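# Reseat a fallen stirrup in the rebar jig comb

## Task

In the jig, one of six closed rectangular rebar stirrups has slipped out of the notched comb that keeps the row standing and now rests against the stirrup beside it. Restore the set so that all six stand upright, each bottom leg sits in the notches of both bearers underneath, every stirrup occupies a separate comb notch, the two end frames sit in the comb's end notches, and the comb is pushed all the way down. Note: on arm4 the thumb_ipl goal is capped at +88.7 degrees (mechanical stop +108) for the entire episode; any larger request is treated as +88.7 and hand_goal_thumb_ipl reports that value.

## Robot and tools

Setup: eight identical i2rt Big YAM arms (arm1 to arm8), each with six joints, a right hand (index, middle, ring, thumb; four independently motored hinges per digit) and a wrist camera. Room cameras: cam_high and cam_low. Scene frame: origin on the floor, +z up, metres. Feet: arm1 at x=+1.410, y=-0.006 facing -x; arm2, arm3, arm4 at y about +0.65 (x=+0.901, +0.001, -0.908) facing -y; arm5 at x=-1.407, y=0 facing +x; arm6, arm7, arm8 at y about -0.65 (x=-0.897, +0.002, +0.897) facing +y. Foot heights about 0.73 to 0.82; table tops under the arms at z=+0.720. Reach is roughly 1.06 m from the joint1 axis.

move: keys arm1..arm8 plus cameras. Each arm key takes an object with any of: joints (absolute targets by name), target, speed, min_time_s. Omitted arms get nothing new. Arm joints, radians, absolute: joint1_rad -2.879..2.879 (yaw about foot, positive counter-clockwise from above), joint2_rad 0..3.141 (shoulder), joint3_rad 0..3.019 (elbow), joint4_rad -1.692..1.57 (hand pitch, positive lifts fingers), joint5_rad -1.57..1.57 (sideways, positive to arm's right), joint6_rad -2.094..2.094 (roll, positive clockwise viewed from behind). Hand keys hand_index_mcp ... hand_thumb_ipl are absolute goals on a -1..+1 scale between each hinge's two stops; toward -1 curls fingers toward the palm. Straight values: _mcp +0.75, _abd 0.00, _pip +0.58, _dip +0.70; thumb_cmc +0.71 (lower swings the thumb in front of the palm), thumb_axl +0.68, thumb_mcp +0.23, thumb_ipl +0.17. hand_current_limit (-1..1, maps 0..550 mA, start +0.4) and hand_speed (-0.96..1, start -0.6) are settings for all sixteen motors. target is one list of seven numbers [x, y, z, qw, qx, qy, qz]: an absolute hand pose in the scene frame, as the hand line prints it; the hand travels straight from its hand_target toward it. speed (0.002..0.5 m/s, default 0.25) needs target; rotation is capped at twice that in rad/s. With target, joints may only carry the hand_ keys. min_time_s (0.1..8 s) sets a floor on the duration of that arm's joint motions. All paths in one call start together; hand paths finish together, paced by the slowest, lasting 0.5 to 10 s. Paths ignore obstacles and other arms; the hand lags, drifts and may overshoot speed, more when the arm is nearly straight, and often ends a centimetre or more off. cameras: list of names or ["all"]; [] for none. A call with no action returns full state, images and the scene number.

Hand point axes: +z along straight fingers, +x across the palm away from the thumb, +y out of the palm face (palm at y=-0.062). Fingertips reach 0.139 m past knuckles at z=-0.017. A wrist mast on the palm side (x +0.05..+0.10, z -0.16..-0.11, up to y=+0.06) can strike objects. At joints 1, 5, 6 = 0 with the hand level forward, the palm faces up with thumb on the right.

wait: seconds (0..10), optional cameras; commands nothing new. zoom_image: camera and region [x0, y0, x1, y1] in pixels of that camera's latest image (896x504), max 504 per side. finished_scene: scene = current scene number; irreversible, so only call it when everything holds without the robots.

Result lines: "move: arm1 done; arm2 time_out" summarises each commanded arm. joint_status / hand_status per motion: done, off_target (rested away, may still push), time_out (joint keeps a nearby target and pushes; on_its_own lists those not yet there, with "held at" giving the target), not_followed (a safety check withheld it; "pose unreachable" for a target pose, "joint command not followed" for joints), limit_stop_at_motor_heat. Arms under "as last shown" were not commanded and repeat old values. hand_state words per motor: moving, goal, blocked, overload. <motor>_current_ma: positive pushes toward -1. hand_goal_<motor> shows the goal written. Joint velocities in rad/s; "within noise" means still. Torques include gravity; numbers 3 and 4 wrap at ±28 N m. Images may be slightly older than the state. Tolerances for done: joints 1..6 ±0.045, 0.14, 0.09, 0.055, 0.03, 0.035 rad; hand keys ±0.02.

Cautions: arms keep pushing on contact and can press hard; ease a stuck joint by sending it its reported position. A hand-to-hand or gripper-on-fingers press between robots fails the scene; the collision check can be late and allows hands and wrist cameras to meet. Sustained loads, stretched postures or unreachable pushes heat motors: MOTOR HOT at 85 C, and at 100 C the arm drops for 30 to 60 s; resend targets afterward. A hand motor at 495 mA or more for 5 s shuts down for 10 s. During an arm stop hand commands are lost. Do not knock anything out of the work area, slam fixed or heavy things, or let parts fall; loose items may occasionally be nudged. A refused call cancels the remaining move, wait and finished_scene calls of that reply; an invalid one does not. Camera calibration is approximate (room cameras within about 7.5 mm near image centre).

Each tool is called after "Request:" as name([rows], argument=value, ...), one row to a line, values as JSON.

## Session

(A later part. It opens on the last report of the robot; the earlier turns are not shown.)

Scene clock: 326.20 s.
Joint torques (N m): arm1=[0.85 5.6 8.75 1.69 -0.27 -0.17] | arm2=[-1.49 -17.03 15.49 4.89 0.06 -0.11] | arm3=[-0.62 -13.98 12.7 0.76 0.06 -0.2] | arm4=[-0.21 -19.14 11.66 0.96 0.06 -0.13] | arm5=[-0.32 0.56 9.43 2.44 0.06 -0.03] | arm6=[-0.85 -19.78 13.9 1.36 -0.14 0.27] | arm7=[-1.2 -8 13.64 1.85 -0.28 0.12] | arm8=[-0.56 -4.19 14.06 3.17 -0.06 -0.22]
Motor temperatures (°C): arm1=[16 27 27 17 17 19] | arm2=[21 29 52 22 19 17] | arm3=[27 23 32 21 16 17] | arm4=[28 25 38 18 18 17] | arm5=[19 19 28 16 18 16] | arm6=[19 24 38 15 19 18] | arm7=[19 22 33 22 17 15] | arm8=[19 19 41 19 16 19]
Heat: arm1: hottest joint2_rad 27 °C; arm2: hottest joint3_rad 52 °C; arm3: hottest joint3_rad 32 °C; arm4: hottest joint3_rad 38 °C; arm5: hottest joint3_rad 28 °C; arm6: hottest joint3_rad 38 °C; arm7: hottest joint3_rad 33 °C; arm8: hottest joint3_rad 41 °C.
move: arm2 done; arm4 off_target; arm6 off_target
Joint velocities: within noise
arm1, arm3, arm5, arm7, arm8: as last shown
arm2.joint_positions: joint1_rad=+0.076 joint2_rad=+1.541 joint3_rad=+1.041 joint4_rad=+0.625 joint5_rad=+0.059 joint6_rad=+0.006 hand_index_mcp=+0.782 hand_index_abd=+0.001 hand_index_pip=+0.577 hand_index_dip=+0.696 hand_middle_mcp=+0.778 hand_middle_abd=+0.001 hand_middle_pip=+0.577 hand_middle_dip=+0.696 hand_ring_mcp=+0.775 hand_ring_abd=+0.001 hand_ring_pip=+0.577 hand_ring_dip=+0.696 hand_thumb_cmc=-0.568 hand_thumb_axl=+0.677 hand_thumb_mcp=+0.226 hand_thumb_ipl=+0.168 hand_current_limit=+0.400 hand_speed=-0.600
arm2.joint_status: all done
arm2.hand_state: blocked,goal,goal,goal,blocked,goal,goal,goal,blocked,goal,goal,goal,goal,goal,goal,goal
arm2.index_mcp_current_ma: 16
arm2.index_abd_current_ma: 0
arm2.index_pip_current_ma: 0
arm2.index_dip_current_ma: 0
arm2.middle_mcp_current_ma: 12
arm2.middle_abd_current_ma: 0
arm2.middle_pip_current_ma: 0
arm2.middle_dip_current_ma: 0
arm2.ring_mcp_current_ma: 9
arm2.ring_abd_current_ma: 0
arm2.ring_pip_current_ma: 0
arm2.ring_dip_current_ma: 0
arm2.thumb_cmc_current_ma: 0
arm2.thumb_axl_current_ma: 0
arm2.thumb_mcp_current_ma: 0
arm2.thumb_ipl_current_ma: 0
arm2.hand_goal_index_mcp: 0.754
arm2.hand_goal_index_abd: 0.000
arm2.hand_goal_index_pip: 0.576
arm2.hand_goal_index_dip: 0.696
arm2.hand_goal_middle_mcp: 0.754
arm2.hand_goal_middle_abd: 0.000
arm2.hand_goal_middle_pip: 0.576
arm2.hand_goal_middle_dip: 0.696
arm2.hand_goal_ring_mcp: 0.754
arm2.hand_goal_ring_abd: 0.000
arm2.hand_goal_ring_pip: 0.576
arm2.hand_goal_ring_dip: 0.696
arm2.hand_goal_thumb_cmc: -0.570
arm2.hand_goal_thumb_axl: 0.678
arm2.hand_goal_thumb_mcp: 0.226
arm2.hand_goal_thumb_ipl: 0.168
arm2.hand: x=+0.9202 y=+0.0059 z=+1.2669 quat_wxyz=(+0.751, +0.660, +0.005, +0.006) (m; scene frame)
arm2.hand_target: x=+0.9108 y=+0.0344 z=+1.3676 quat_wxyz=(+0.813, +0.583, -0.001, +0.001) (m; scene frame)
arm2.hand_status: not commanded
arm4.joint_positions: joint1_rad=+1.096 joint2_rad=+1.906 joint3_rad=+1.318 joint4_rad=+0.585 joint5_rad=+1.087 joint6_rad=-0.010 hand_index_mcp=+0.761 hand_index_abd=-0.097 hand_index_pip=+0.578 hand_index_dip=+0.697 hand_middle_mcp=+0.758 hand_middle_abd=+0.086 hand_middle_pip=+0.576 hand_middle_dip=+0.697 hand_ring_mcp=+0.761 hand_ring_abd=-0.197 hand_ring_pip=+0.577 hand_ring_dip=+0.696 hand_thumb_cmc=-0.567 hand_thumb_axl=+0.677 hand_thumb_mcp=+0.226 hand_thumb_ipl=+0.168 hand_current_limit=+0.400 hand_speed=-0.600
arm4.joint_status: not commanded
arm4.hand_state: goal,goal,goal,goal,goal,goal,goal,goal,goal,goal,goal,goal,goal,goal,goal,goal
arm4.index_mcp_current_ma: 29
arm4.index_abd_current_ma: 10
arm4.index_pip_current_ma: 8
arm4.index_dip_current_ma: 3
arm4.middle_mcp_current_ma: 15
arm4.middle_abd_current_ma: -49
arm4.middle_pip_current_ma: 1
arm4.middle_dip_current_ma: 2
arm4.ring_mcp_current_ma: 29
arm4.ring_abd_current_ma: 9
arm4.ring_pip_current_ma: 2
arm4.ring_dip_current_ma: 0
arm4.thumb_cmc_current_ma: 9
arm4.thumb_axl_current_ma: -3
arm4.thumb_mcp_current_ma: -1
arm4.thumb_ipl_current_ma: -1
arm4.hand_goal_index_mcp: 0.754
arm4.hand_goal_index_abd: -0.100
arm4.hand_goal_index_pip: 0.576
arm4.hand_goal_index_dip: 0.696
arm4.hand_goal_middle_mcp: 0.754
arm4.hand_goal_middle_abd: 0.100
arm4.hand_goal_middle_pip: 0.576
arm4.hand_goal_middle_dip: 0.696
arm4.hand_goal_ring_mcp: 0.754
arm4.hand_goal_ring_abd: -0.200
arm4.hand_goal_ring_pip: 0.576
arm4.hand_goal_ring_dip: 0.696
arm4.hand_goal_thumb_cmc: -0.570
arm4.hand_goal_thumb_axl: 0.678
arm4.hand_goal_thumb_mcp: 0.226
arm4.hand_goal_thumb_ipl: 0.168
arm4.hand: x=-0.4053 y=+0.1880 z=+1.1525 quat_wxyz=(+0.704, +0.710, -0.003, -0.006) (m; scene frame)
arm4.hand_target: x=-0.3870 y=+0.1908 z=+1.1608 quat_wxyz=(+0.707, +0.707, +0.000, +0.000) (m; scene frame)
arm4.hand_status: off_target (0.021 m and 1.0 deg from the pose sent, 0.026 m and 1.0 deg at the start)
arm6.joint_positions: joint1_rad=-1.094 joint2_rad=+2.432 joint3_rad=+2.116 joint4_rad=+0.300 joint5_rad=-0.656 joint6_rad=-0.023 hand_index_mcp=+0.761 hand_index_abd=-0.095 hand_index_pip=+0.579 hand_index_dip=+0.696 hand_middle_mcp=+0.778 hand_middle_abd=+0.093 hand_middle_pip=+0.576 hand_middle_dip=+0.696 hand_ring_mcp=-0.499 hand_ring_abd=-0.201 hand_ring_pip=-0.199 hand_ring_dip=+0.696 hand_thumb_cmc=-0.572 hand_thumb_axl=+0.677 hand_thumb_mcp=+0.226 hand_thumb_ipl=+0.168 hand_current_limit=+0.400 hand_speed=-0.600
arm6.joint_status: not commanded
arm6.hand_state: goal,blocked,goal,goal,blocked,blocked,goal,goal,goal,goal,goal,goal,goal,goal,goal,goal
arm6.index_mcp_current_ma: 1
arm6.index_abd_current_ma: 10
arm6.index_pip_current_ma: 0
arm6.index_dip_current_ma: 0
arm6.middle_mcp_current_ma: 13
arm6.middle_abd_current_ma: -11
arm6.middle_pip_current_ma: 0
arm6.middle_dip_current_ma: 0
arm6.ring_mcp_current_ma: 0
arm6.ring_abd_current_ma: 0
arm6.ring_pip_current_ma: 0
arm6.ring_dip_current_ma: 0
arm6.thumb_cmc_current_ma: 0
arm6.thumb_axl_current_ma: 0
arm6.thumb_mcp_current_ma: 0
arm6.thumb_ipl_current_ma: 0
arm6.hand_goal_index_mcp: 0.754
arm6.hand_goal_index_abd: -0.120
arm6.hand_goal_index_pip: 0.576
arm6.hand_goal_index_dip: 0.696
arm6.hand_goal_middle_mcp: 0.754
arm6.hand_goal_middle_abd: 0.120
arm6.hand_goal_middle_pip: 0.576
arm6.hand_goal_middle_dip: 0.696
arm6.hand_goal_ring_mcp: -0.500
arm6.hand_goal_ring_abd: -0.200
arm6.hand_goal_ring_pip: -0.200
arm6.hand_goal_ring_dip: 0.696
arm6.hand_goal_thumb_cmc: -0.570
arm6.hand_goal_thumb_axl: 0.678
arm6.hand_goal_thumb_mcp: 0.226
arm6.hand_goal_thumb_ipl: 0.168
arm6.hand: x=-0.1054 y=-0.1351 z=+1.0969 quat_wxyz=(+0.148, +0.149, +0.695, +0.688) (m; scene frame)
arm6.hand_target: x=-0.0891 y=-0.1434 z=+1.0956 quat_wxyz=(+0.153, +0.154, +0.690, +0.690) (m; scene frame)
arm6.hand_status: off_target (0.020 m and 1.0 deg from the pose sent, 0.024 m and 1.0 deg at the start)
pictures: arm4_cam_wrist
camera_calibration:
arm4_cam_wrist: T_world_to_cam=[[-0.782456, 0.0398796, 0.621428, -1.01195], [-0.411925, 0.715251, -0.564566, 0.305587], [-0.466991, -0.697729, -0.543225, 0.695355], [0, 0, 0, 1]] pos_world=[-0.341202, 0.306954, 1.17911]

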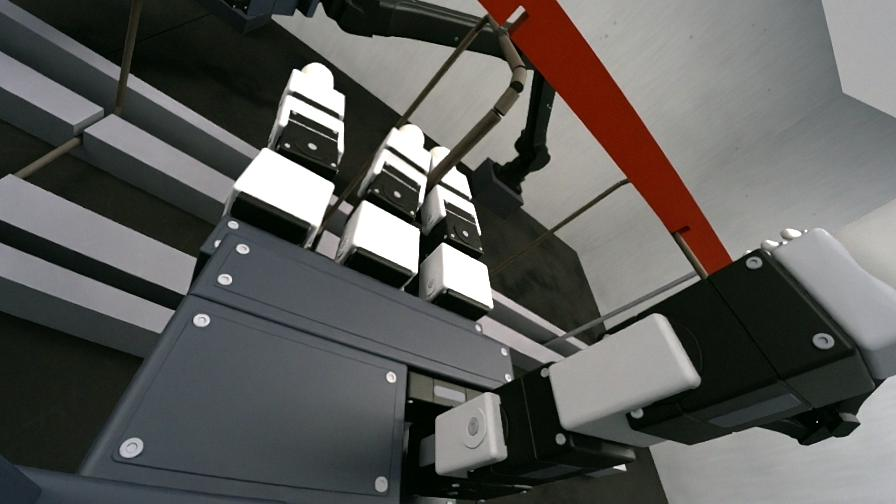

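Request:
move(cameras=["arm3_cam_wrist", "arm6_cam_wrist", "cam_high", "cam_low"], arm2={"joints": {"joint3_rad": 1.115, "joint4_rad": 0.68}, "min_time_s": 1})

Request:
zoom_image(camera="arm3_cam_wrist", region=[560, 160, 700, 330])

Request:
zoom_image(camera="arm3_cam_wrist", region=[670, 240, 800, 400])

Request:
zoom_image(camera="cam_high", region=[390, 140, 470, 200])

Request:
zoom_image(camera="cam_low", region=[290, 100, 420, 200])

Scene clock: 329.57 s.
Joint torques (N m): arm1=[-0.15 6.18 8.9 1.88 -0.32 -0.12] | arm2=[-1.38 -17.03 14.39 5.34 0.06 -0.11] | arm3=[-0.62 -13.98 12.71 0.77 0.06 -0.21] | arm4=[0.5 -20.37 11.86 1.14 0 -0.15] | arm5=[-0.32 0.56 9.43 2.44 0.06 -0.03] | arm6=[-0.85 -19.72 13.89 1.37 -0.14 0.27] | arm7=[-0.97 -8.23 13.63 1.84 -0.27 0.14] | arm8=[-0.56 -4.19 14.06 3.18 -0.05 -0.23]
Motor temperatures (°C): arm1=[16 27 27 17 17 19] | arm2=[21 29 51 22 19 17] | arm3=[27 23 32 21 16 17] | arm4=[28 25 38 18 18 17] | arm5=[19 19 28 16 18 16] | arm6=[19 24 38 15 19 18] | arm7=[19 22 33 22 17 15] | arm8=[19 19 41 19 16 19]
Heat: arm1: hottest joint2_rad 27 °C; arm2: hottest joint3_rad 51 °C; arm3: hottest joint3_rad 32 °C; arm4: hottest joint3_rad 38 °C; arm5: hottest joint3_rad 28 °C; arm6: hottest joint3_rad 38 °C; arm7: hottest joint3_rad 33 °C; arm8: hottest joint3_rad 41 °C.
move: arm2 done
Joint velocities: within noise
arm1, arm3, arm4, arm5, arm6, arm7, arm8: as last shown
arm2.joint_positions: joint1_rad=+0.076 joint2_rad=+1.541 joint3_rad=+1.041 joint4_rad=+0.625 joint5_rad=+0.059 joint6_rad=+0.006 hand_index_mcp=+0.782 hand_index_abd=+0.001 hand_index_pip=+0.577 hand_index_dip=+0.696 hand_middle_mcp=+0.778 hand_middle_abd=+0.001 hand_middle_pip=+0.577 hand_middle_dip=+0.696 hand_ring_mcp=+0.775 hand_ring_abd=+0.001 hand_ring_pip=+0.577 hand_ring_dip=+0.696 hand_thumb_cmc=-0.568 hand_thumb_axl=+0.677 hand_thumb_mcp=+0.226 hand_thumb_ipl=+0.168 hand_current_limit=+0.400 hand_speed=-0.600
arm2.joint_status: all done
arm2.hand_state: blocked,goal,goal,goal,blocked,goal,goal,goal,blocked,goal,goal,goal,goal,goal,goal,goal
arm2.index_mcp_current_ma: 16
arm2.index_abd_current_ma: 0
arm2.index_pip_current_ma: 0
arm2.index_dip_current_ma: 0
arm2.middle_mcp_current_ma: 12
arm2.middle_abd_current_ma: 0
arm2.middle_pip_current_ma: 0
arm2.middle_dip_current_ma: 0
arm2.ring_mcp_current_ma: 9
arm2.ring_abd_current_ma: 0
arm2.ring_pip_current_ma: 0
arm2.ring_dip_current_ma: 0
arm2.thumb_cmc_current_ma: 0
arm2.thumb_axl_current_ma: 0
arm2.thumb_mcp_current_ma: 0
arm2.thumb_ipl_current_ma: 0
arm2.hand_goal_index_mcp: 0.754
arm2.hand_goal_index_abd: 0.000
arm2.hand_goal_index_pip: 0.576
arm2.hand_goal_index_dip: 0.696
arm2.hand_goal_middle_mcp: 0.754
arm2.hand_goal_middle_abd: 0.000
arm2.hand_goal_middle_pip: 0.576
arm2.hand_goal_middle_dip: 0.696
arm2.hand_goal_ring_mcp: 0.754
arm2.hand_goal_ring_abd: 0.000
arm2.hand_goal_ring_pip: 0.576
arm2.hand_goal_ring_dip: 0.696
arm2.hand_goal_thumb_cmc: -0.570
arm2.hand_goal_thumb_axl: 0.678
arm2.hand_goal_thumb_mcp: 0.226
arm2.hand_goal_thumb_ipl: 0.168
arm2.hand: x=+0.9202 y=+0.0059 z=+1.2669 quat_wxyz=(+0.751, +0.660, +0.005, +0.006) (m; scene frame)
arm2.hand_target: x=+0.9107 y=+0.0356 z=+1.3612 quat_wxyz=(+0.811, +0.585, -0.001, +0.001) (m; scene frame)
arm2.hand_status: not commanded
pictures: arm3_cam_wrist, arm6_cam_wrist, cam_high, cam_low
camera_calibration:
arm3_cam_wrist: T_world_to_cam=[[-0.774987, 0.0433222, 0.63049, -0.329367], [-0.426482, 0.700379, -0.572348, 0.704583], [-0.466378, -0.712455, -0.524309, 1.1153], [0, 0, 0, 1]] pos_world=[0.565388, 0.315395, 1.19569]
arm6_cam_wrist: T_world_to_cam=[[0.70227, -0.338538, 0.626265, -0.628319], [0.0743669, -0.839999, -0.537468, 0.435123], [0.708016, 0.424021, -0.56473, 0.879994], [0, 0, 0, 1]] pos_world=[-0.214158, -0.220343, 1.12432]

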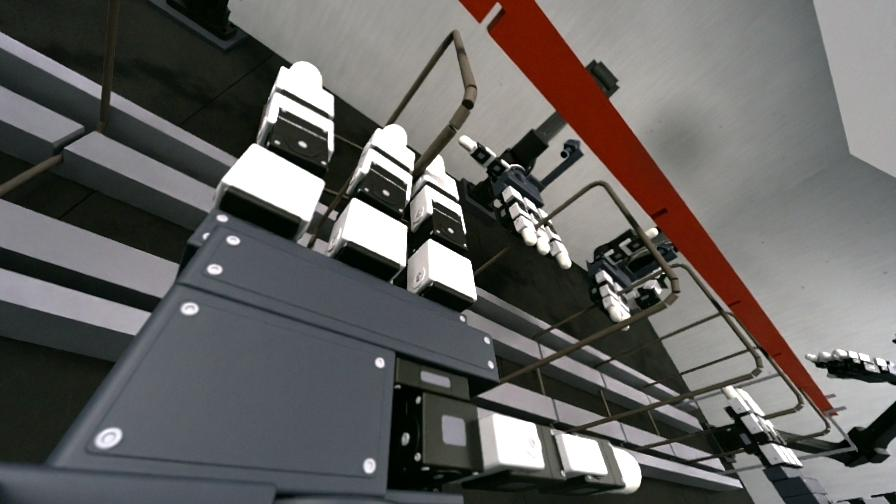

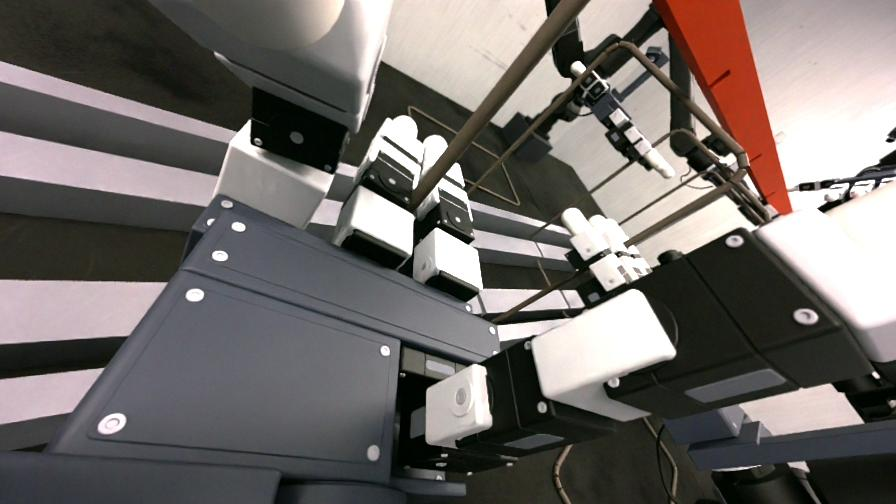

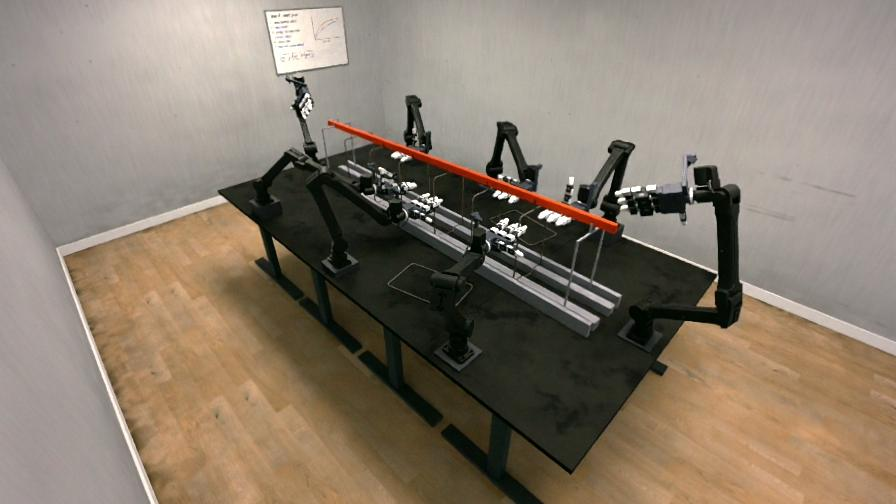

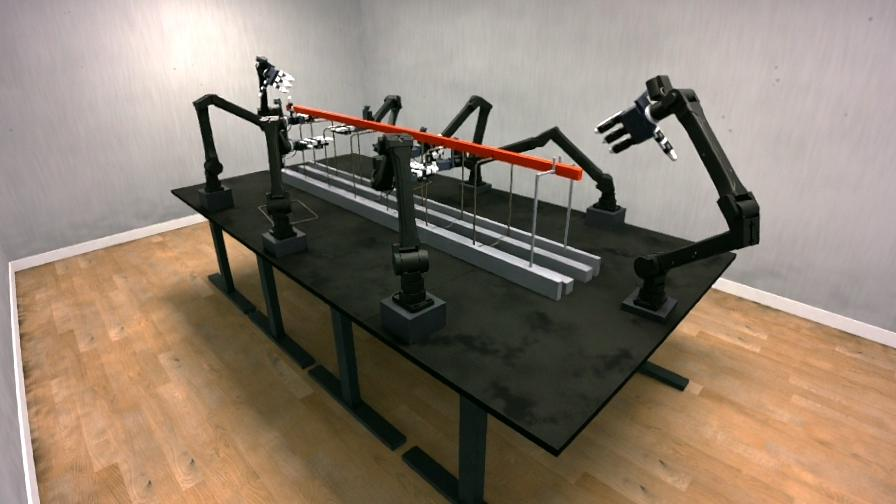

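Scaled by 2.965.

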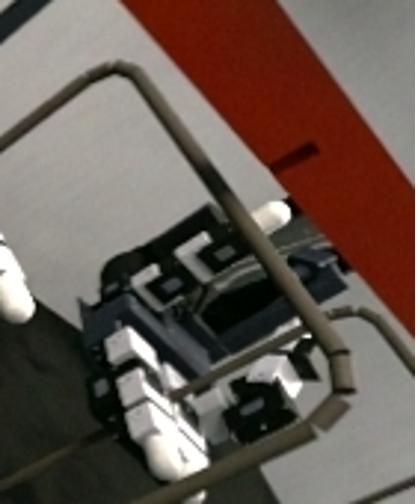

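Scaled by 3.150.

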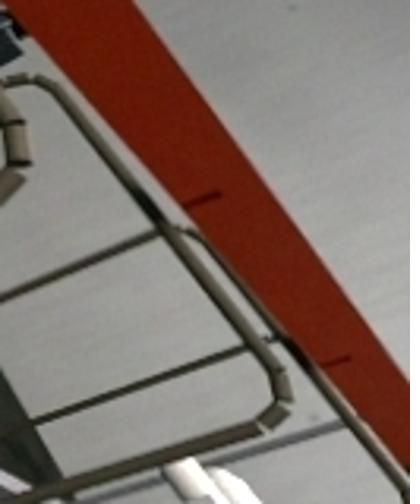

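Scaled by 6.300.

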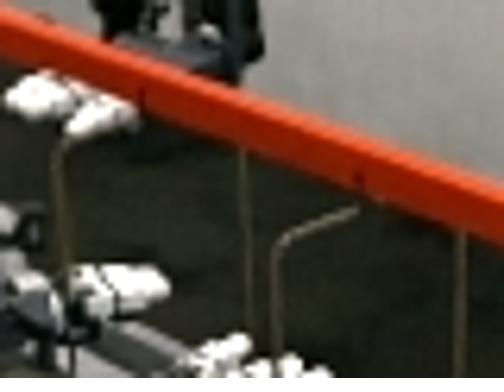

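Scaled by 3.877.

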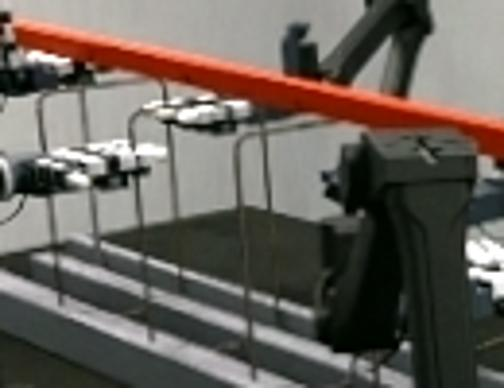

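Request:
move(arm2={"joints": {"joint4_rad": 0.62}, "min_time_s": 1.5})

Scene clock: 337.23 s.
Joint torques (N m): arm1=[0.44 5.36 8.55 1.57 -0.33 -0.08] | arm2=[-1.44 -16.5 14.39 4.04 0.06 -0.11] | arm3=[-0.62 -13.98 12.71 0.77 0.05 -0.2] | arm4=[0.21 -19.72 11.92 1.17 0.03 -0.17] | arm5=[-0.32 0.62 9.43 2.43 0.07 -0.03] | arm6=[-0.91 -19.78 13.9 1.36 -0.14 0.27] | arm7=[-1.08 -8.18 13.67 1.83 -0.27 0.12] | arm8=[-0.5 -4.19 14.08 3.17 -0.05 -0.24]
Motor temperatures (°C): arm1=[16 27 27 17 17 19] | arm2=[21 29 51 22 19 17] | arm3=[27 23 33 21 16 17] | arm4=[28 25 38 18 18 17] | arm5=[19 19 28 16 18 16] | arm6=[19 24 38 15 19 18] | arm7=[19 22 33 22 17 15] | arm8=[19 19 41 19 15 19]
Heat: arm1: hottest joint2_rad 27 °C; arm2: hottest joint3_rad 51 °C; arm3: hottest joint3_rad 33 °C; arm4: hottest joint3_rad 38 °C; arm5: hottest joint3_rad 28 °C; arm6: hottest joint3_rad 38 °C; arm7: hottest joint3_rad 33 °C; arm8: hottest joint3_rad 41 °C.
move: arm2 done
Joint velocities: within noise
arm1, arm3, arm4, arm5, arm6, arm7, arm8: as last shown
arm2.joint_positions: joint1_rad=+0.076 joint2_rad=+1.535 joint3_rad=+1.041 joint4_rad=+0.595 joint5_rad=+0.059 joint6_rad=+0.006 hand_index_mcp=+0.782 hand_index_abd=+0.001 hand_index_pip=+0.577 hand_index_dip=+0.696 hand_middle_mcp=+0.778 hand_middle_abd=+0.001 hand_middle_pip=+0.577 hand_middle_dip=+0.696 hand_ring_mcp=+0.775 hand_ring_abd=+0.001 hand_ring_pip=+0.577 hand_ring_dip=+0.696 hand_thumb_cmc=-0.568 hand_thumb_axl=+0.677 hand_thumb_mcp=+0.226 hand_thumb_ipl=+0.168 hand_current_limit=+0.400 hand_speed=-0.600
arm2.joint_status: all done
arm2.hand_state: blocked,goal,goal,goal,blocked,goal,goal,goal,blocked,goal,goal,goal,goal,goal,goal,goal
arm2.index_mcp_current_ma: 16
arm2.index_abd_current_ma: 0
arm2.index_pip_current_ma: 0
arm2.index_dip_current_ma: 0
arm2.middle_mcp_current_ma: 12
arm2.middle_abd_current_ma: 0
arm2.middle_pip_current_ma: 0
arm2.middle_dip_current_ma: 0
arm2.ring_mcp_current_ma: 9
arm2.ring_abd_current_ma: 0
arm2.ring_pip_current_ma: 0
arm2.ring_dip_current_ma: 0
arm2.thumb_cmc_current_ma: 0
arm2.thumb_axl_current_ma: 0
arm2.thumb_mcp_current_ma: 0
arm2.thumb_ipl_current_ma: 0
arm2.hand_goal_index_mcp: 0.754
arm2.hand_goal_index_abd: 0.000
arm2.hand_goal_index_pip: 0.576
arm2.hand_goal_index_dip: 0.696
arm2.hand_goal_middle_mcp: 0.754
arm2.hand_goal_middle_abd: 0.000
arm2.hand_goal_middle_pip: 0.576
arm2.hand_goal_middle_dip: 0.696
arm2.hand_goal_ring_mcp: 0.754
arm2.hand_goal_ring_abd: 0.000
arm2.hand_goal_ring_pip: 0.576
arm2.hand_goal_ring_dip: 0.696
arm2.hand_goal_thumb_cmc: -0.570
arm2.hand_goal_thumb_axl: 0.678
arm2.hand_goal_thumb_mcp: 0.226
arm2.hand_goal_thumb_ipl: 0.168
arm2.hand: x=+0.9203 y=+0.0043 z=+1.2633 quat_wxyz=(+0.743, +0.670, +0.005, +0.006) (m; scene frame)
arm2.hand_target: x=+0.9111 y=+0.0265 z=+1.3485 quat_wxyz=(+0.793, +0.609, +0.000, -0.001) (m; scene frame)
arm2.hand_status: not commanded
pictures: none

Request:
move(arm2={"joints": {"joint4_rad": 0.59}, "min_time_s": 1.5}, cameras=["arm4_cam_wrist", "arm2_cam_wrist", "arm8_cam_wrist"])

Request:
zoom_image(camera="arm4_cam_wrist", region=[440, 0, 600, 120])

Request:
zoom_image(camera="arm8_cam_wrist", region=[640, 150, 780, 320])

Scene clock: 339.93 s.
Joint torques (N m): arm1=[0.32 5.54 8.77 1.52 -0.33 -0.11] | arm2=[-1.44 -16.21 14.43 3.97 0.07 -0.12] | arm3=[-0.62 -13.98 12.7 0.77 0.06 -0.2] | arm4=[0.85 -20.31 11.69 1.07 0.11 -0.15] | arm5=[-0.32 0.56 9.43 2.43 0.06 -0.03] | arm6=[-0.97 -19.78 13.91 1.36 -0.14 0.27] | arm7=[-1.2 -8.06 13.61 1.8 -0.28 0.11] | arm8=[-0.62 -4.25 14.08 3.15 -0.06 -0.22]
Motor temperatures (°C): arm1=[16 27 27 17 17 19] | arm2=[21 29 50 22 19 17] | arm3=[27 23 33 21 16 17] | arm4=[27 25 37 18 18 17] | arm5=[19 19 28 16 18 16] | arm6=[19 24 38 15 19 18] | arm7=[19 22 33 22 17 15] | arm8=[19 19 41 19 15 19]
Heat: arm1: hottest joint2_rad 27 °C; arm2: hottest joint3_rad 50 °C; arm3: hottest joint3_rad 33 °C; arm4: hottest joint3_rad 37 °C; arm5: hottest joint3_rad 28 °C; arm6: hottest joint3_rad 38 °C; arm7: hottest joint3_rad 33 °C; arm8: hottest joint3_rad 41 °C.
move: arm2 done
Joint velocities: within noise
arm1, arm3, arm4, arm5, arm6, arm7, arm8: as last shown
arm2.joint_positions: joint1_rad=+0.076 joint2_rad=+1.531 joint3_rad=+1.041 joint4_rad=+0.568 joint5_rad=+0.059 joint6_rad=+0.007 hand_index_mcp=+0.782 hand_index_abd=+0.001 hand_index_pip=+0.577 hand_index_dip=+0.696 hand_middle_mcp=+0.778 hand_middle_abd=+0.001 hand_middle_pip=+0.577 hand_middle_dip=+0.696 hand_ring_mcp=+0.775 hand_ring_abd=+0.001 hand_ring_pip=+0.577 hand_ring_dip=+0.696 hand_thumb_cmc=-0.568 hand_thumb_axl=+0.677 hand_thumb_mcp=+0.226 hand_thumb_ipl=+0.168 hand_current_limit=+0.400 hand_speed=-0.600
arm2.joint_status: all done
arm2.hand_state: blocked,goal,goal,goal,blocked,goal,goal,goal,blocked,goal,goal,goal,goal,goal,goal,goal
arm2.index_mcp_current_ma: 16
arm2.index_abd_current_ma: 0
arm2.index_pip_current_ma: 0
arm2.index_dip_current_ma: 0
arm2.middle_mcp_current_ma: 12
arm2.middle_abd_current_ma: 0
arm2.middle_pip_current_ma: 0
arm2.middle_dip_current_ma: 0
arm2.ring_mcp_current_ma: 9
arm2.ring_abd_current_ma: 0
arm2.ring_pip_current_ma: 0
arm2.ring_dip_current_ma: 0
arm2.thumb_cmc_current_ma: 0
arm2.thumb_axl_current_ma: 0
arm2.thumb_mcp_current_ma: 0
arm2.thumb_ipl_current_ma: 0
arm2.hand_goal_index_mcp: 0.754
arm2.hand_goal_index_abd: 0.000
arm2.hand_goal_index_pip: 0.576
arm2.hand_goal_index_dip: 0.696
arm2.hand_goal_middle_mcp: 0.754
arm2.hand_goal_middle_abd: 0.000
arm2.hand_goal_middle_pip: 0.576
arm2.hand_goal_middle_dip: 0.696
arm2.hand_goal_ring_mcp: 0.754
arm2.hand_goal_ring_abd: 0.000
arm2.hand_goal_ring_pip: 0.576
arm2.hand_goal_ring_dip: 0.696
arm2.hand_goal_thumb_cmc: -0.570
arm2.hand_goal_thumb_axl: 0.678
arm2.hand_goal_thumb_mcp: 0.226
arm2.hand_goal_thumb_ipl: 0.168
arm2.hand: x=+0.9203 y=+0.0028 z=+1.2597 quat_wxyz=(+0.735, +0.678, +0.005, +0.005) (m; scene frame)
arm2.hand_target: x=+0.9112 y=+0.0223 z=+1.3422 quat_wxyz=(+0.784, +0.620, +0.001, -0.001) (m; scene frame)
arm2.hand_status: not commanded
arm4.joint_positions: joint1_rad=+1.097 joint2_rad=+1.907 joint3_rad=+1.319 joint4_rad=+0.585 joint5_rad=+1.087 joint6_rad=-0.010 hand_index_mcp=+0.761 hand_index_abd=-0.097 hand_index_pip=+0.578 hand_index_dip=+0.697 hand_middle_mcp=+0.758 hand_middle_abd=+0.086 hand_middle_pip=+0.576 hand_middle_dip=+0.697 hand_ring_mcp=+0.761 hand_ring_abd=-0.197 hand_ring_pip=+0.577 hand_ring_dip=+0.696 hand_thumb_cmc=-0.567 hand_thumb_axl=+0.677 hand_thumb_mcp=+0.226 hand_thumb_ipl=+0.168 hand_current_limit=+0.400 hand_speed=-0.600
arm4.index_abd_current_ma: 9
arm4.middle_mcp_current_ma: 16
arm4.hand: x=-0.4048 y=+0.1880 z=+1.1525 quat_wxyz=(+0.704, +0.710, -0.003, -0.006) (m; scene frame)
pictures: arm2_cam_wrist, arm4_cam_wrist, arm8_cam_wrist
camera_calibration:
arm2_cam_wrist: T_world_to_cam=[[-0.752563, 0.0270346, 0.657965, -0.102763], [-0.483964, 0.654869, -0.580453, 1.13251], [-0.446573, -0.755259, -0.479747, 1.14697], [0, 0, 0, 1]] pos_world=[0.982966, 0.127391, 1.27524]
arm4_cam_wrist: T_world_to_cam=[[-0.782723, 0.0397388, 0.6211, -1.0113], [-0.411934, 0.715001, -0.564874, 0.306188], [-0.466535, -0.697993, -0.543278, 0.69584], [0, 0, 0, 1]] pos_world=[-0.340803, 0.306954, 1.17911]
arm8_cam_wrist: T_world_to_cam=[[0.77467, 0.0740924, 0.62801, -1.28394], [0.491148, -0.696048, -0.523727, 0.0366012], [0.398321, 0.714162, -0.575598, 0.629552], [0, 0, 0, 1]] pos_world=[0.725891, -0.328995, 1.18787]

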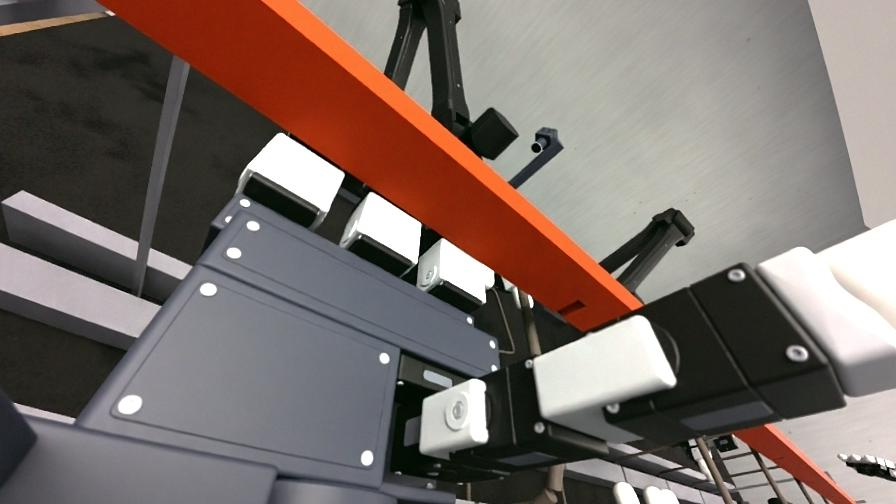

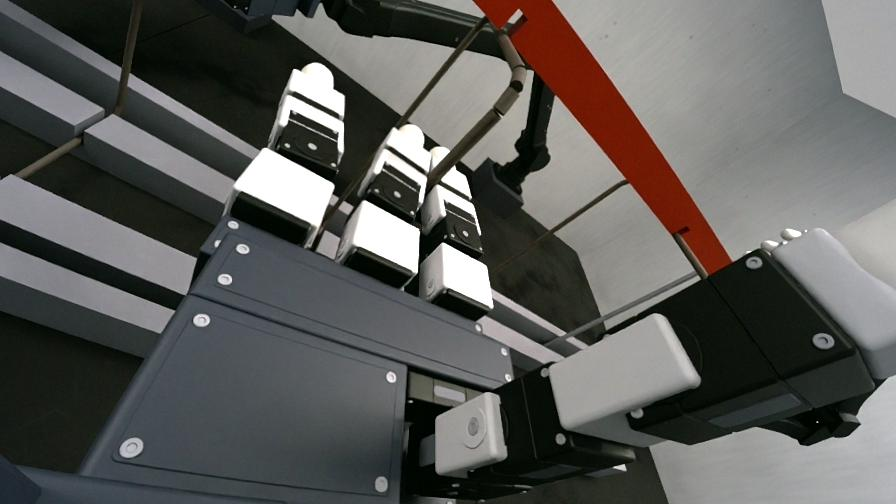

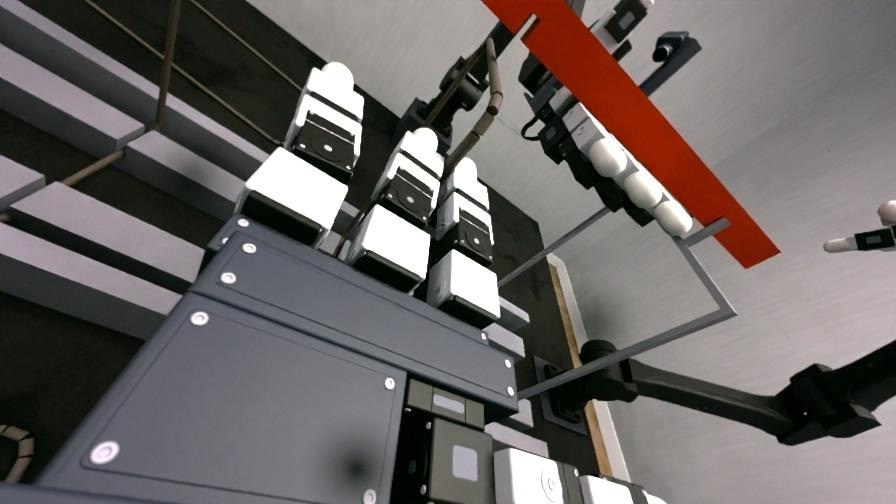

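Scaled by 3.150.

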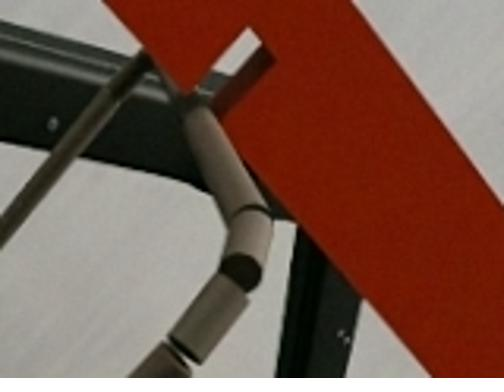

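Scaled by 2.965.

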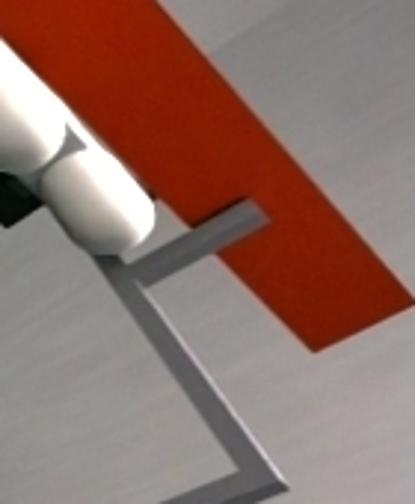

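Request:
move(arm2={"joints": {"joint4_rad": 0.56}, "min_time_s": 1.5}, cameras=["arm4_cam_wrist", "arm3_cam_wrist"])

Request:
zoom_image(camera="arm4_cam_wrist", region=[440, 0, 600, 120])

Request:
zoom_image(camera="arm3_cam_wrist", region=[670, 240, 800, 400])

Scene clock: 342.53 s.
Joint torques (N m): arm1=[-0.03 6.12 8.84 1.59 -0.32 -0.11] | arm2=[-1.44 -16.15 14.48 4.03 0.07 -0.11] | arm3=[-0.62 -13.92 12.7 0.76 0.06 -0.2] | arm4=[-0.09 -19.19 11.71 0.83 0.04 -0.11] | arm5=[-0.32 0.56 9.43 2.44 0.06 -0.03] | arm6=[-0.91 -19.78 13.91 1.36 -0.14 0.27] | arm7=[-1.32 -8.12 13.64 1.88 -0.27 0.12] | arm8=[-0.5 -4.13 14.09 3.22 -0.05 -0.23]
Motor temperatures (°C): arm1=[16 27 27 17 17 19] | arm2=[21 29 50 21 19 17] | arm3=[27 23 33 21 16 17] | arm4=[27 25 37 18 18 17] | arm5=[19 19 28 16 18 16] | arm6=[19 24 38 15 19 18] | arm7=[19 22 33 22 17 15] | arm8=[19 19 41 19 15 19]
Heat: arm1: hottest joint2_rad 27 °C; arm2: hottest joint3_rad 50 °C; arm3: hottest joint3_rad 33 °C; arm4: hottest joint3_rad 37 °C; arm5: hottest joint3_rad 28 °C; arm6: hottest joint3_rad 38 °C; arm7: hottest joint3_rad 33 °C; arm8: hottest joint3_rad 41 °C.
move: arm2 done
Joint velocities: within noise
arm1, arm3, arm4, arm5, arm6, arm7, arm8: as last shown
arm2.joint_positions: joint1_rad=+0.076 joint2_rad=+1.529 joint3_rad=+1.041 joint4_rad=+0.537 joint5_rad=+0.059 joint6_rad=+0.007 hand_index_mcp=+0.782 hand_index_abd=+0.001 hand_index_pip=+0.577 hand_index_dip=+0.696 hand_middle_mcp=+0.778 hand_middle_abd=+0.001 hand_middle_pip=+0.577 hand_middle_dip=+0.696 hand_ring_mcp=+0.774 hand_ring_abd=+0.001 hand_ring_pip=+0.577 hand_ring_dip=+0.696 hand_thumb_cmc=-0.568 hand_thumb_axl=+0.677 hand_thumb_mcp=+0.226 hand_thumb_ipl=+0.168 hand_current_limit=+0.400 hand_speed=-0.600
arm2.joint_status: all done
arm2.hand_state: blocked,goal,goal,goal,blocked,goal,goal,goal,blocked,goal,goal,goal,goal,goal,goal,goal
arm2.index_mcp_current_ma: 16
arm2.index_abd_current_ma: 0
arm2.index_pip_current_ma: 0
arm2.index_dip_current_ma: 0
arm2.middle_mcp_current_ma: 12
arm2.middle_abd_current_ma: 0
arm2.middle_pip_current_ma: 0
arm2.middle_dip_current_ma: 0
arm2.ring_mcp_current_ma: 9
arm2.ring_abd_current_ma: 0
arm2.ring_pip_current_ma: 0
arm2.ring_dip_current_ma: 0
arm2.thumb_cmc_current_ma: 0
arm2.thumb_axl_current_ma: 0
arm2.thumb_mcp_current_ma: 0
arm2.thumb_ipl_current_ma: 0
arm2.hand_goal_index_mcp: 0.754
arm2.hand_goal_index_abd: 0.000
arm2.hand_goal_index_pip: 0.576
arm2.hand_goal_index_dip: 0.696
arm2.hand_goal_middle_mcp: 0.754
arm2.hand_goal_middle_abd: 0.000
arm2.hand_goal_middle_pip: 0.576
arm2.hand_goal_middle_dip: 0.696
arm2.hand_goal_ring_mcp: 0.754
arm2.hand_goal_ring_abd: 0.000
arm2.hand_goal_ring_pip: 0.576
arm2.hand_goal_ring_dip: 0.696
arm2.hand_goal_thumb_cmc: -0.570
arm2.hand_goal_thumb_axl: 0.678
arm2.hand_goal_thumb_mcp: 0.226
arm2.hand_goal_thumb_ipl: 0.168
arm2.hand: x=+0.9204 y=+0.0001 z=+1.2532 quat_wxyz=(+0.725, +0.689, +0.006, +0.004) (m; scene frame)
arm2.hand_target: x=+0.9114 y=+0.0181 z=+1.3353 quat_wxyz=(+0.775, +0.632, +0.001, -0.002) (m; scene frame)
arm2.hand_status: not commanded
arm4.hand: x=-0.4045 y=+0.1882 z=+1.1524 quat_wxyz=(+0.704, +0.710, -0.003, -0.006) (m; scene frame)
arm4.hand_target: x=-0.3870 y=+0.1909 z=+1.1608 quat_wxyz=(+0.707, +0.707, +0.000, +0.000) (m; scene frame)
pictures: arm3_cam_wrist, arm4_cam_wrist
camera_calibration:
arm3_cam_wrist: T_world_to_cam=[[-0.774987, 0.0433222, 0.63049, -0.329367], [-0.426482, 0.700379, -0.572348, 0.704583], [-0.466378, -0.712455, -0.524309, 1.1153], [0, 0, 0, 1]] pos_world=[0.565388, 0.315395, 1.19569]
arm4_cam_wrist: T_world_to_cam=[[-0.782484, 0.0395018, 0.621416, -1.01123], [-0.412406, 0.714836, -0.56474, 0.305845], [-0.466519, -0.698176, -0.543057, 0.695867], [0, 0, 0, 1]] pos_world=[-0.340503, 0.307154, 1.17901]

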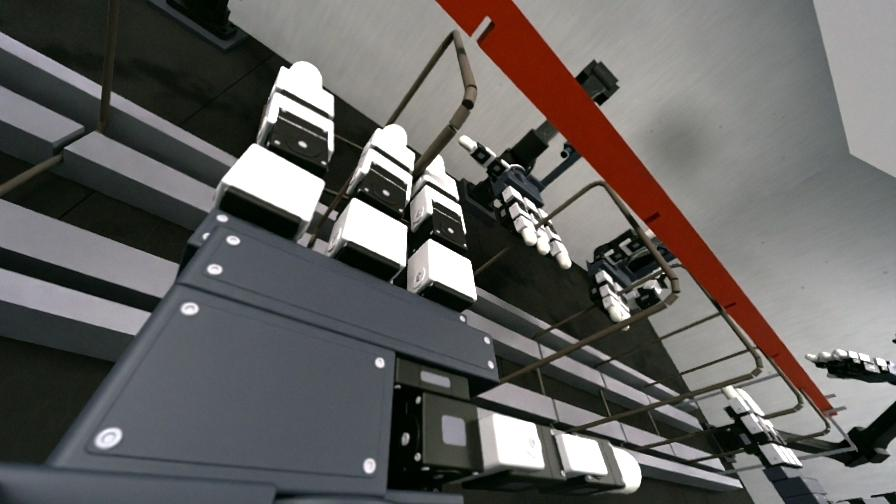

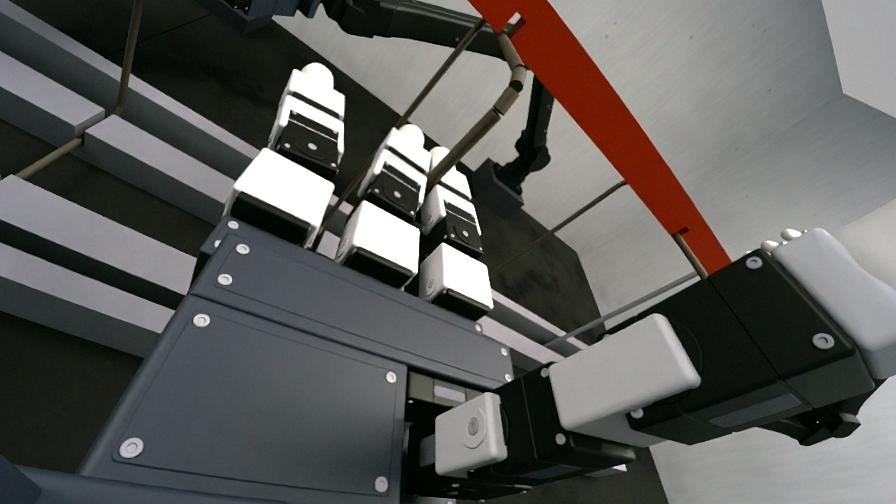

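Scaled by 3.150.

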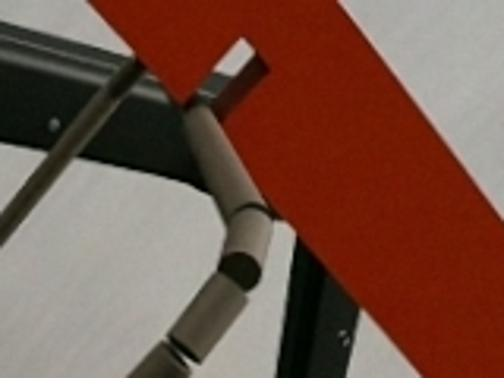

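Scaled by 3.150.

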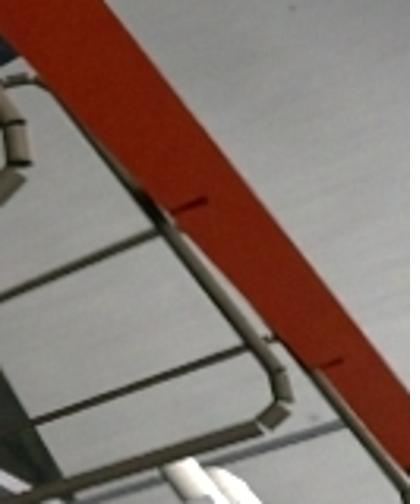

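Request:
move(arm2={"joints": {"joint4_rad": 0.545}, "min_time_s": 1.0}, cameras=["arm3_cam_wrist", "arm6_cam_wrist", "arm7_cam_wrist", "cam_high"])

Request:
zoom_image(camera="arm3_cam_wrist", region=[690, 270, 770, 340])

Request:
zoom_image(camera="arm3_cam_wrist", region=[600, 170, 700, 260])

Request:
zoom_image(camera="cam_high", region=[390, 140, 470, 200])

Scene clock: 345.03 s.
Joint torques (N m): arm1=[-0.03 6.12 8.73 1.7 -0.32 -0.12] | arm2=[-1.38 -16.03 14.49 3.88 0.07 -0.11] | arm3=[-0.62 -13.98 12.71 0.77 0.06 -0.2] | arm4=[0.15 -19.96 11.66 1.18 0.05 -0.1] | arm5=[-0.32 0.56 9.43 2.44 0.06 -0.03] | arm6=[-0.85 -19.78 13.9 1.37 -0.14 0.27] | arm7=[-1.2 -8.06 13.65 1.87 -0.29 0.14] | arm8=[-0.56 -4.25 14.06 3.21 -0.05 -0.23]
Motor temperatures (°C): arm1=[16 27 27 17 17 19] | arm2=[21 28 50 21 19 17] | arm3=[27 23 33 21 16 17] | arm4=[27 24 38 18 18 17] | arm5=[19 19 28 16 18 16] | arm6=[19 24 38 15 19 18] | arm7=[19 22 33 22 17 15] | arm8=[19 19 41 19 15 19]
Heat: arm1: hottest joint2_rad 27 °C; arm2: hottest joint3_rad 50 °C; arm3: hottest joint3_rad 33 °C; arm4: hottest joint3_rad 38 °C; arm5: hottest joint3_rad 28 °C; arm6: hottest joint3_rad 38 °C; arm7: hottest joint3_rad 33 °C; arm8: hottest joint3_rad 41 °C.
move: arm2 done
Joint velocities: within noise
arm1, arm3, arm4, arm5, arm6, arm7, arm8: as last shown
arm2.joint_positions: joint1_rad=+0.076 joint2_rad=+1.529 joint3_rad=+1.041 joint4_rad=+0.524 joint5_rad=+0.059 joint6_rad=+0.007 hand_index_mcp=+0.782 hand_index_abd=+0.001 hand_index_pip=+0.577 hand_index_dip=+0.696 hand_middle_mcp=+0.778 hand_middle_abd=+0.001 hand_middle_pip=+0.577 hand_middle_dip=+0.696 hand_ring_mcp=+0.774 hand_ring_abd=+0.001 hand_ring_pip=+0.577 hand_ring_dip=+0.696 hand_thumb_cmc=-0.568 hand_thumb_axl=+0.677 hand_thumb_mcp=+0.226 hand_thumb_ipl=+0.168 hand_current_limit=+0.400 hand_speed=-0.600
arm2.joint_status: all done
arm2.hand_state: blocked,goal,goal,goal,blocked,goal,goal,goal,blocked,goal,goal,goal,goal,goal,goal,goal
arm2.index_mcp_current_ma: 16
arm2.index_abd_current_ma: 0
arm2.index_pip_current_ma: 0
arm2.index_dip_current_ma: 0
arm2.middle_mcp_current_ma: 12
arm2.middle_abd_current_ma: 0
arm2.middle_pip_current_ma: 0
arm2.middle_dip_current_ma: 0
arm2.ring_mcp_current_ma: 9
arm2.ring_abd_current_ma: 0
arm2.ring_pip_current_ma: 0
arm2.ring_dip_current_ma: 0
arm2.thumb_cmc_current_ma: 0
arm2.thumb_axl_current_ma: 0
arm2.thumb_mcp_current_ma: 0
arm2.thumb_ipl_current_ma: 0
arm2.hand_goal_index_mcp: 0.754
arm2.hand_goal_index_abd: 0.000
arm2.hand_goal_index_pip: 0.576
arm2.hand_goal_index_dip: 0.696
arm2.hand_goal_middle_mcp: 0.754
arm2.hand_goal_middle_abd: 0.000
arm2.hand_goal_middle_pip: 0.576
arm2.hand_goal_middle_dip: 0.696
arm2.hand_goal_ring_mcp: 0.754
arm2.hand_goal_ring_abd: 0.000
arm2.hand_goal_ring_pip: 0.576
arm2.hand_goal_ring_dip: 0.696
arm2.hand_goal_thumb_cmc: -0.570
arm2.hand_goal_thumb_axl: 0.678
arm2.hand_goal_thumb_mcp: 0.226
arm2.hand_goal_thumb_ipl: 0.168
arm2.hand: x=+0.9204 y=-0.0010 z=+1.2502 quat_wxyz=(+0.721, +0.693, +0.006, +0.004) (m; scene frame)
arm2.hand_target: x=+0.9115 y=+0.0161 z=+1.3318 quat_wxyz=(+0.770, +0.638, +0.002, -0.002) (m; scene frame)
arm2.hand_status: not commanded
pictures: arm3_cam_wrist, arm6_cam_wrist, arm7_cam_wrist, cam_high
camera_calibration:
arm3_cam_wrist: T_world_to_cam=[[-0.774987, 0.0433222, 0.63049, -0.329367], [-0.426482, 0.700379, -0.572348, 0.704583], [-0.466378, -0.712455, -0.524309, 1.1153], [0, 0, 0, 1]] pos_world=[0.565388, 0.315395, 1.19569]
arm6_cam_wrist: T_world_to_cam=[[0.70227, -0.338538, 0.626265, -0.628319], [0.0743669, -0.839999, -0.537468, 0.435123], [0.708016, 0.424021, -0.56473, 0.879994], [0, 0, 0, 1]] pos_world=[-0.214158, -0.220343, 1.12432]
arm7_cam_wrist: T_world_to_cam=[[0.793134, -0.00947577, 0.608973, -0.798385], [0.403524, -0.740752, -0.53708, 0.309954], [0.456187, 0.671712, -0.583692, 0.79675], [0, 0, 0, 1]] pos_world=[0.144685, -0.313153, 1.11772]

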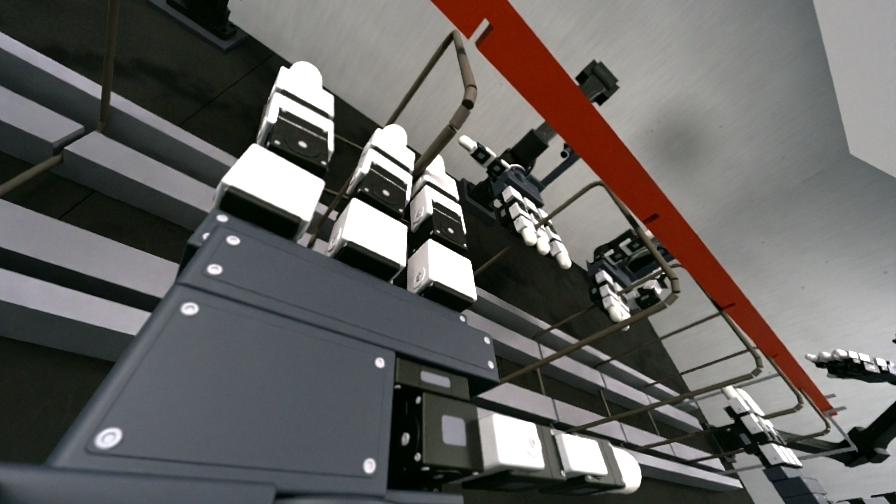

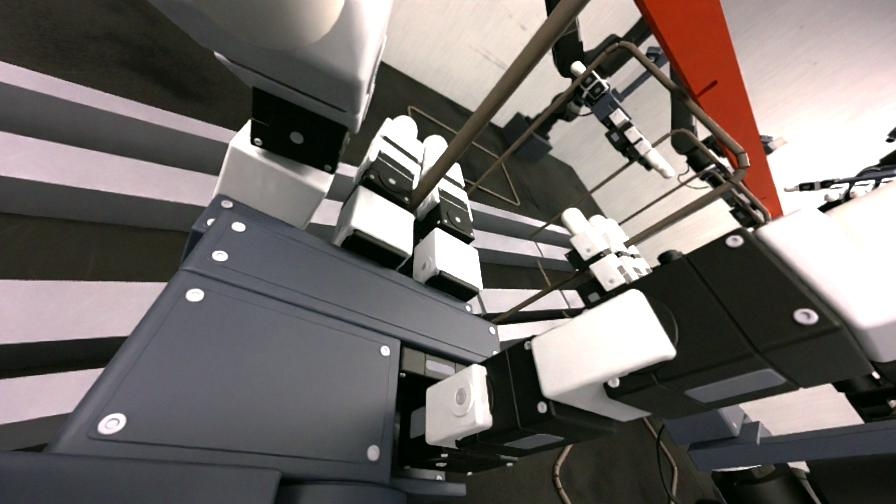

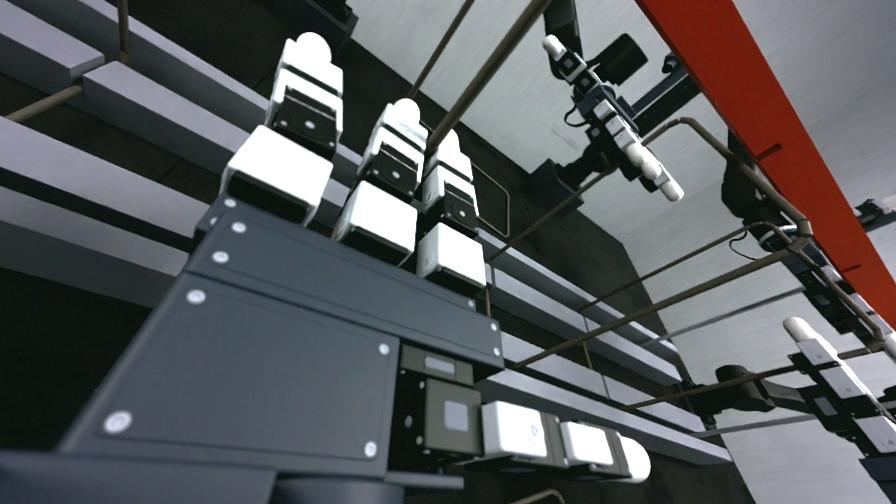

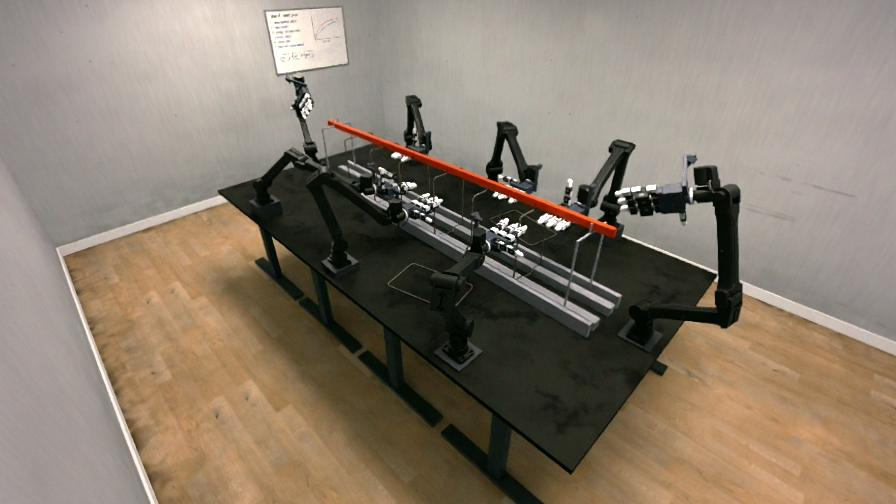

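Scaled by 6.300.

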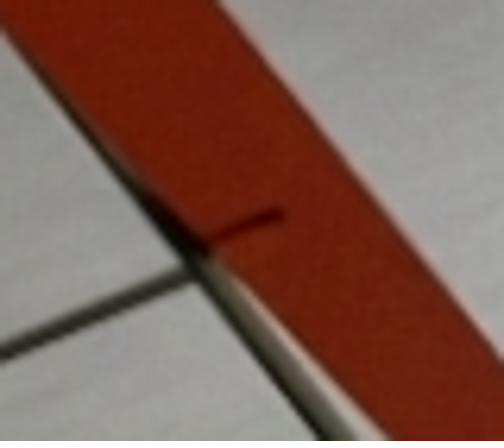

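Scaled by 5.040.

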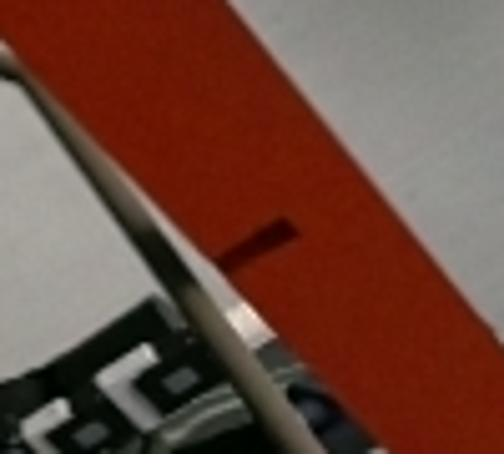

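Scaled by 6.300.

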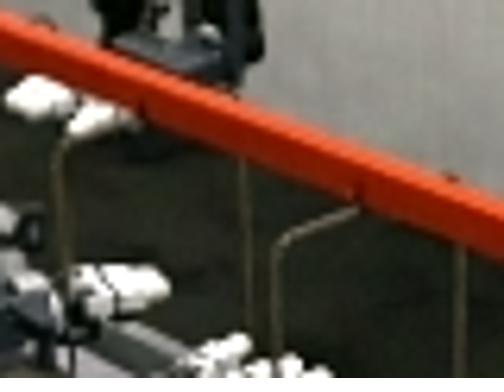

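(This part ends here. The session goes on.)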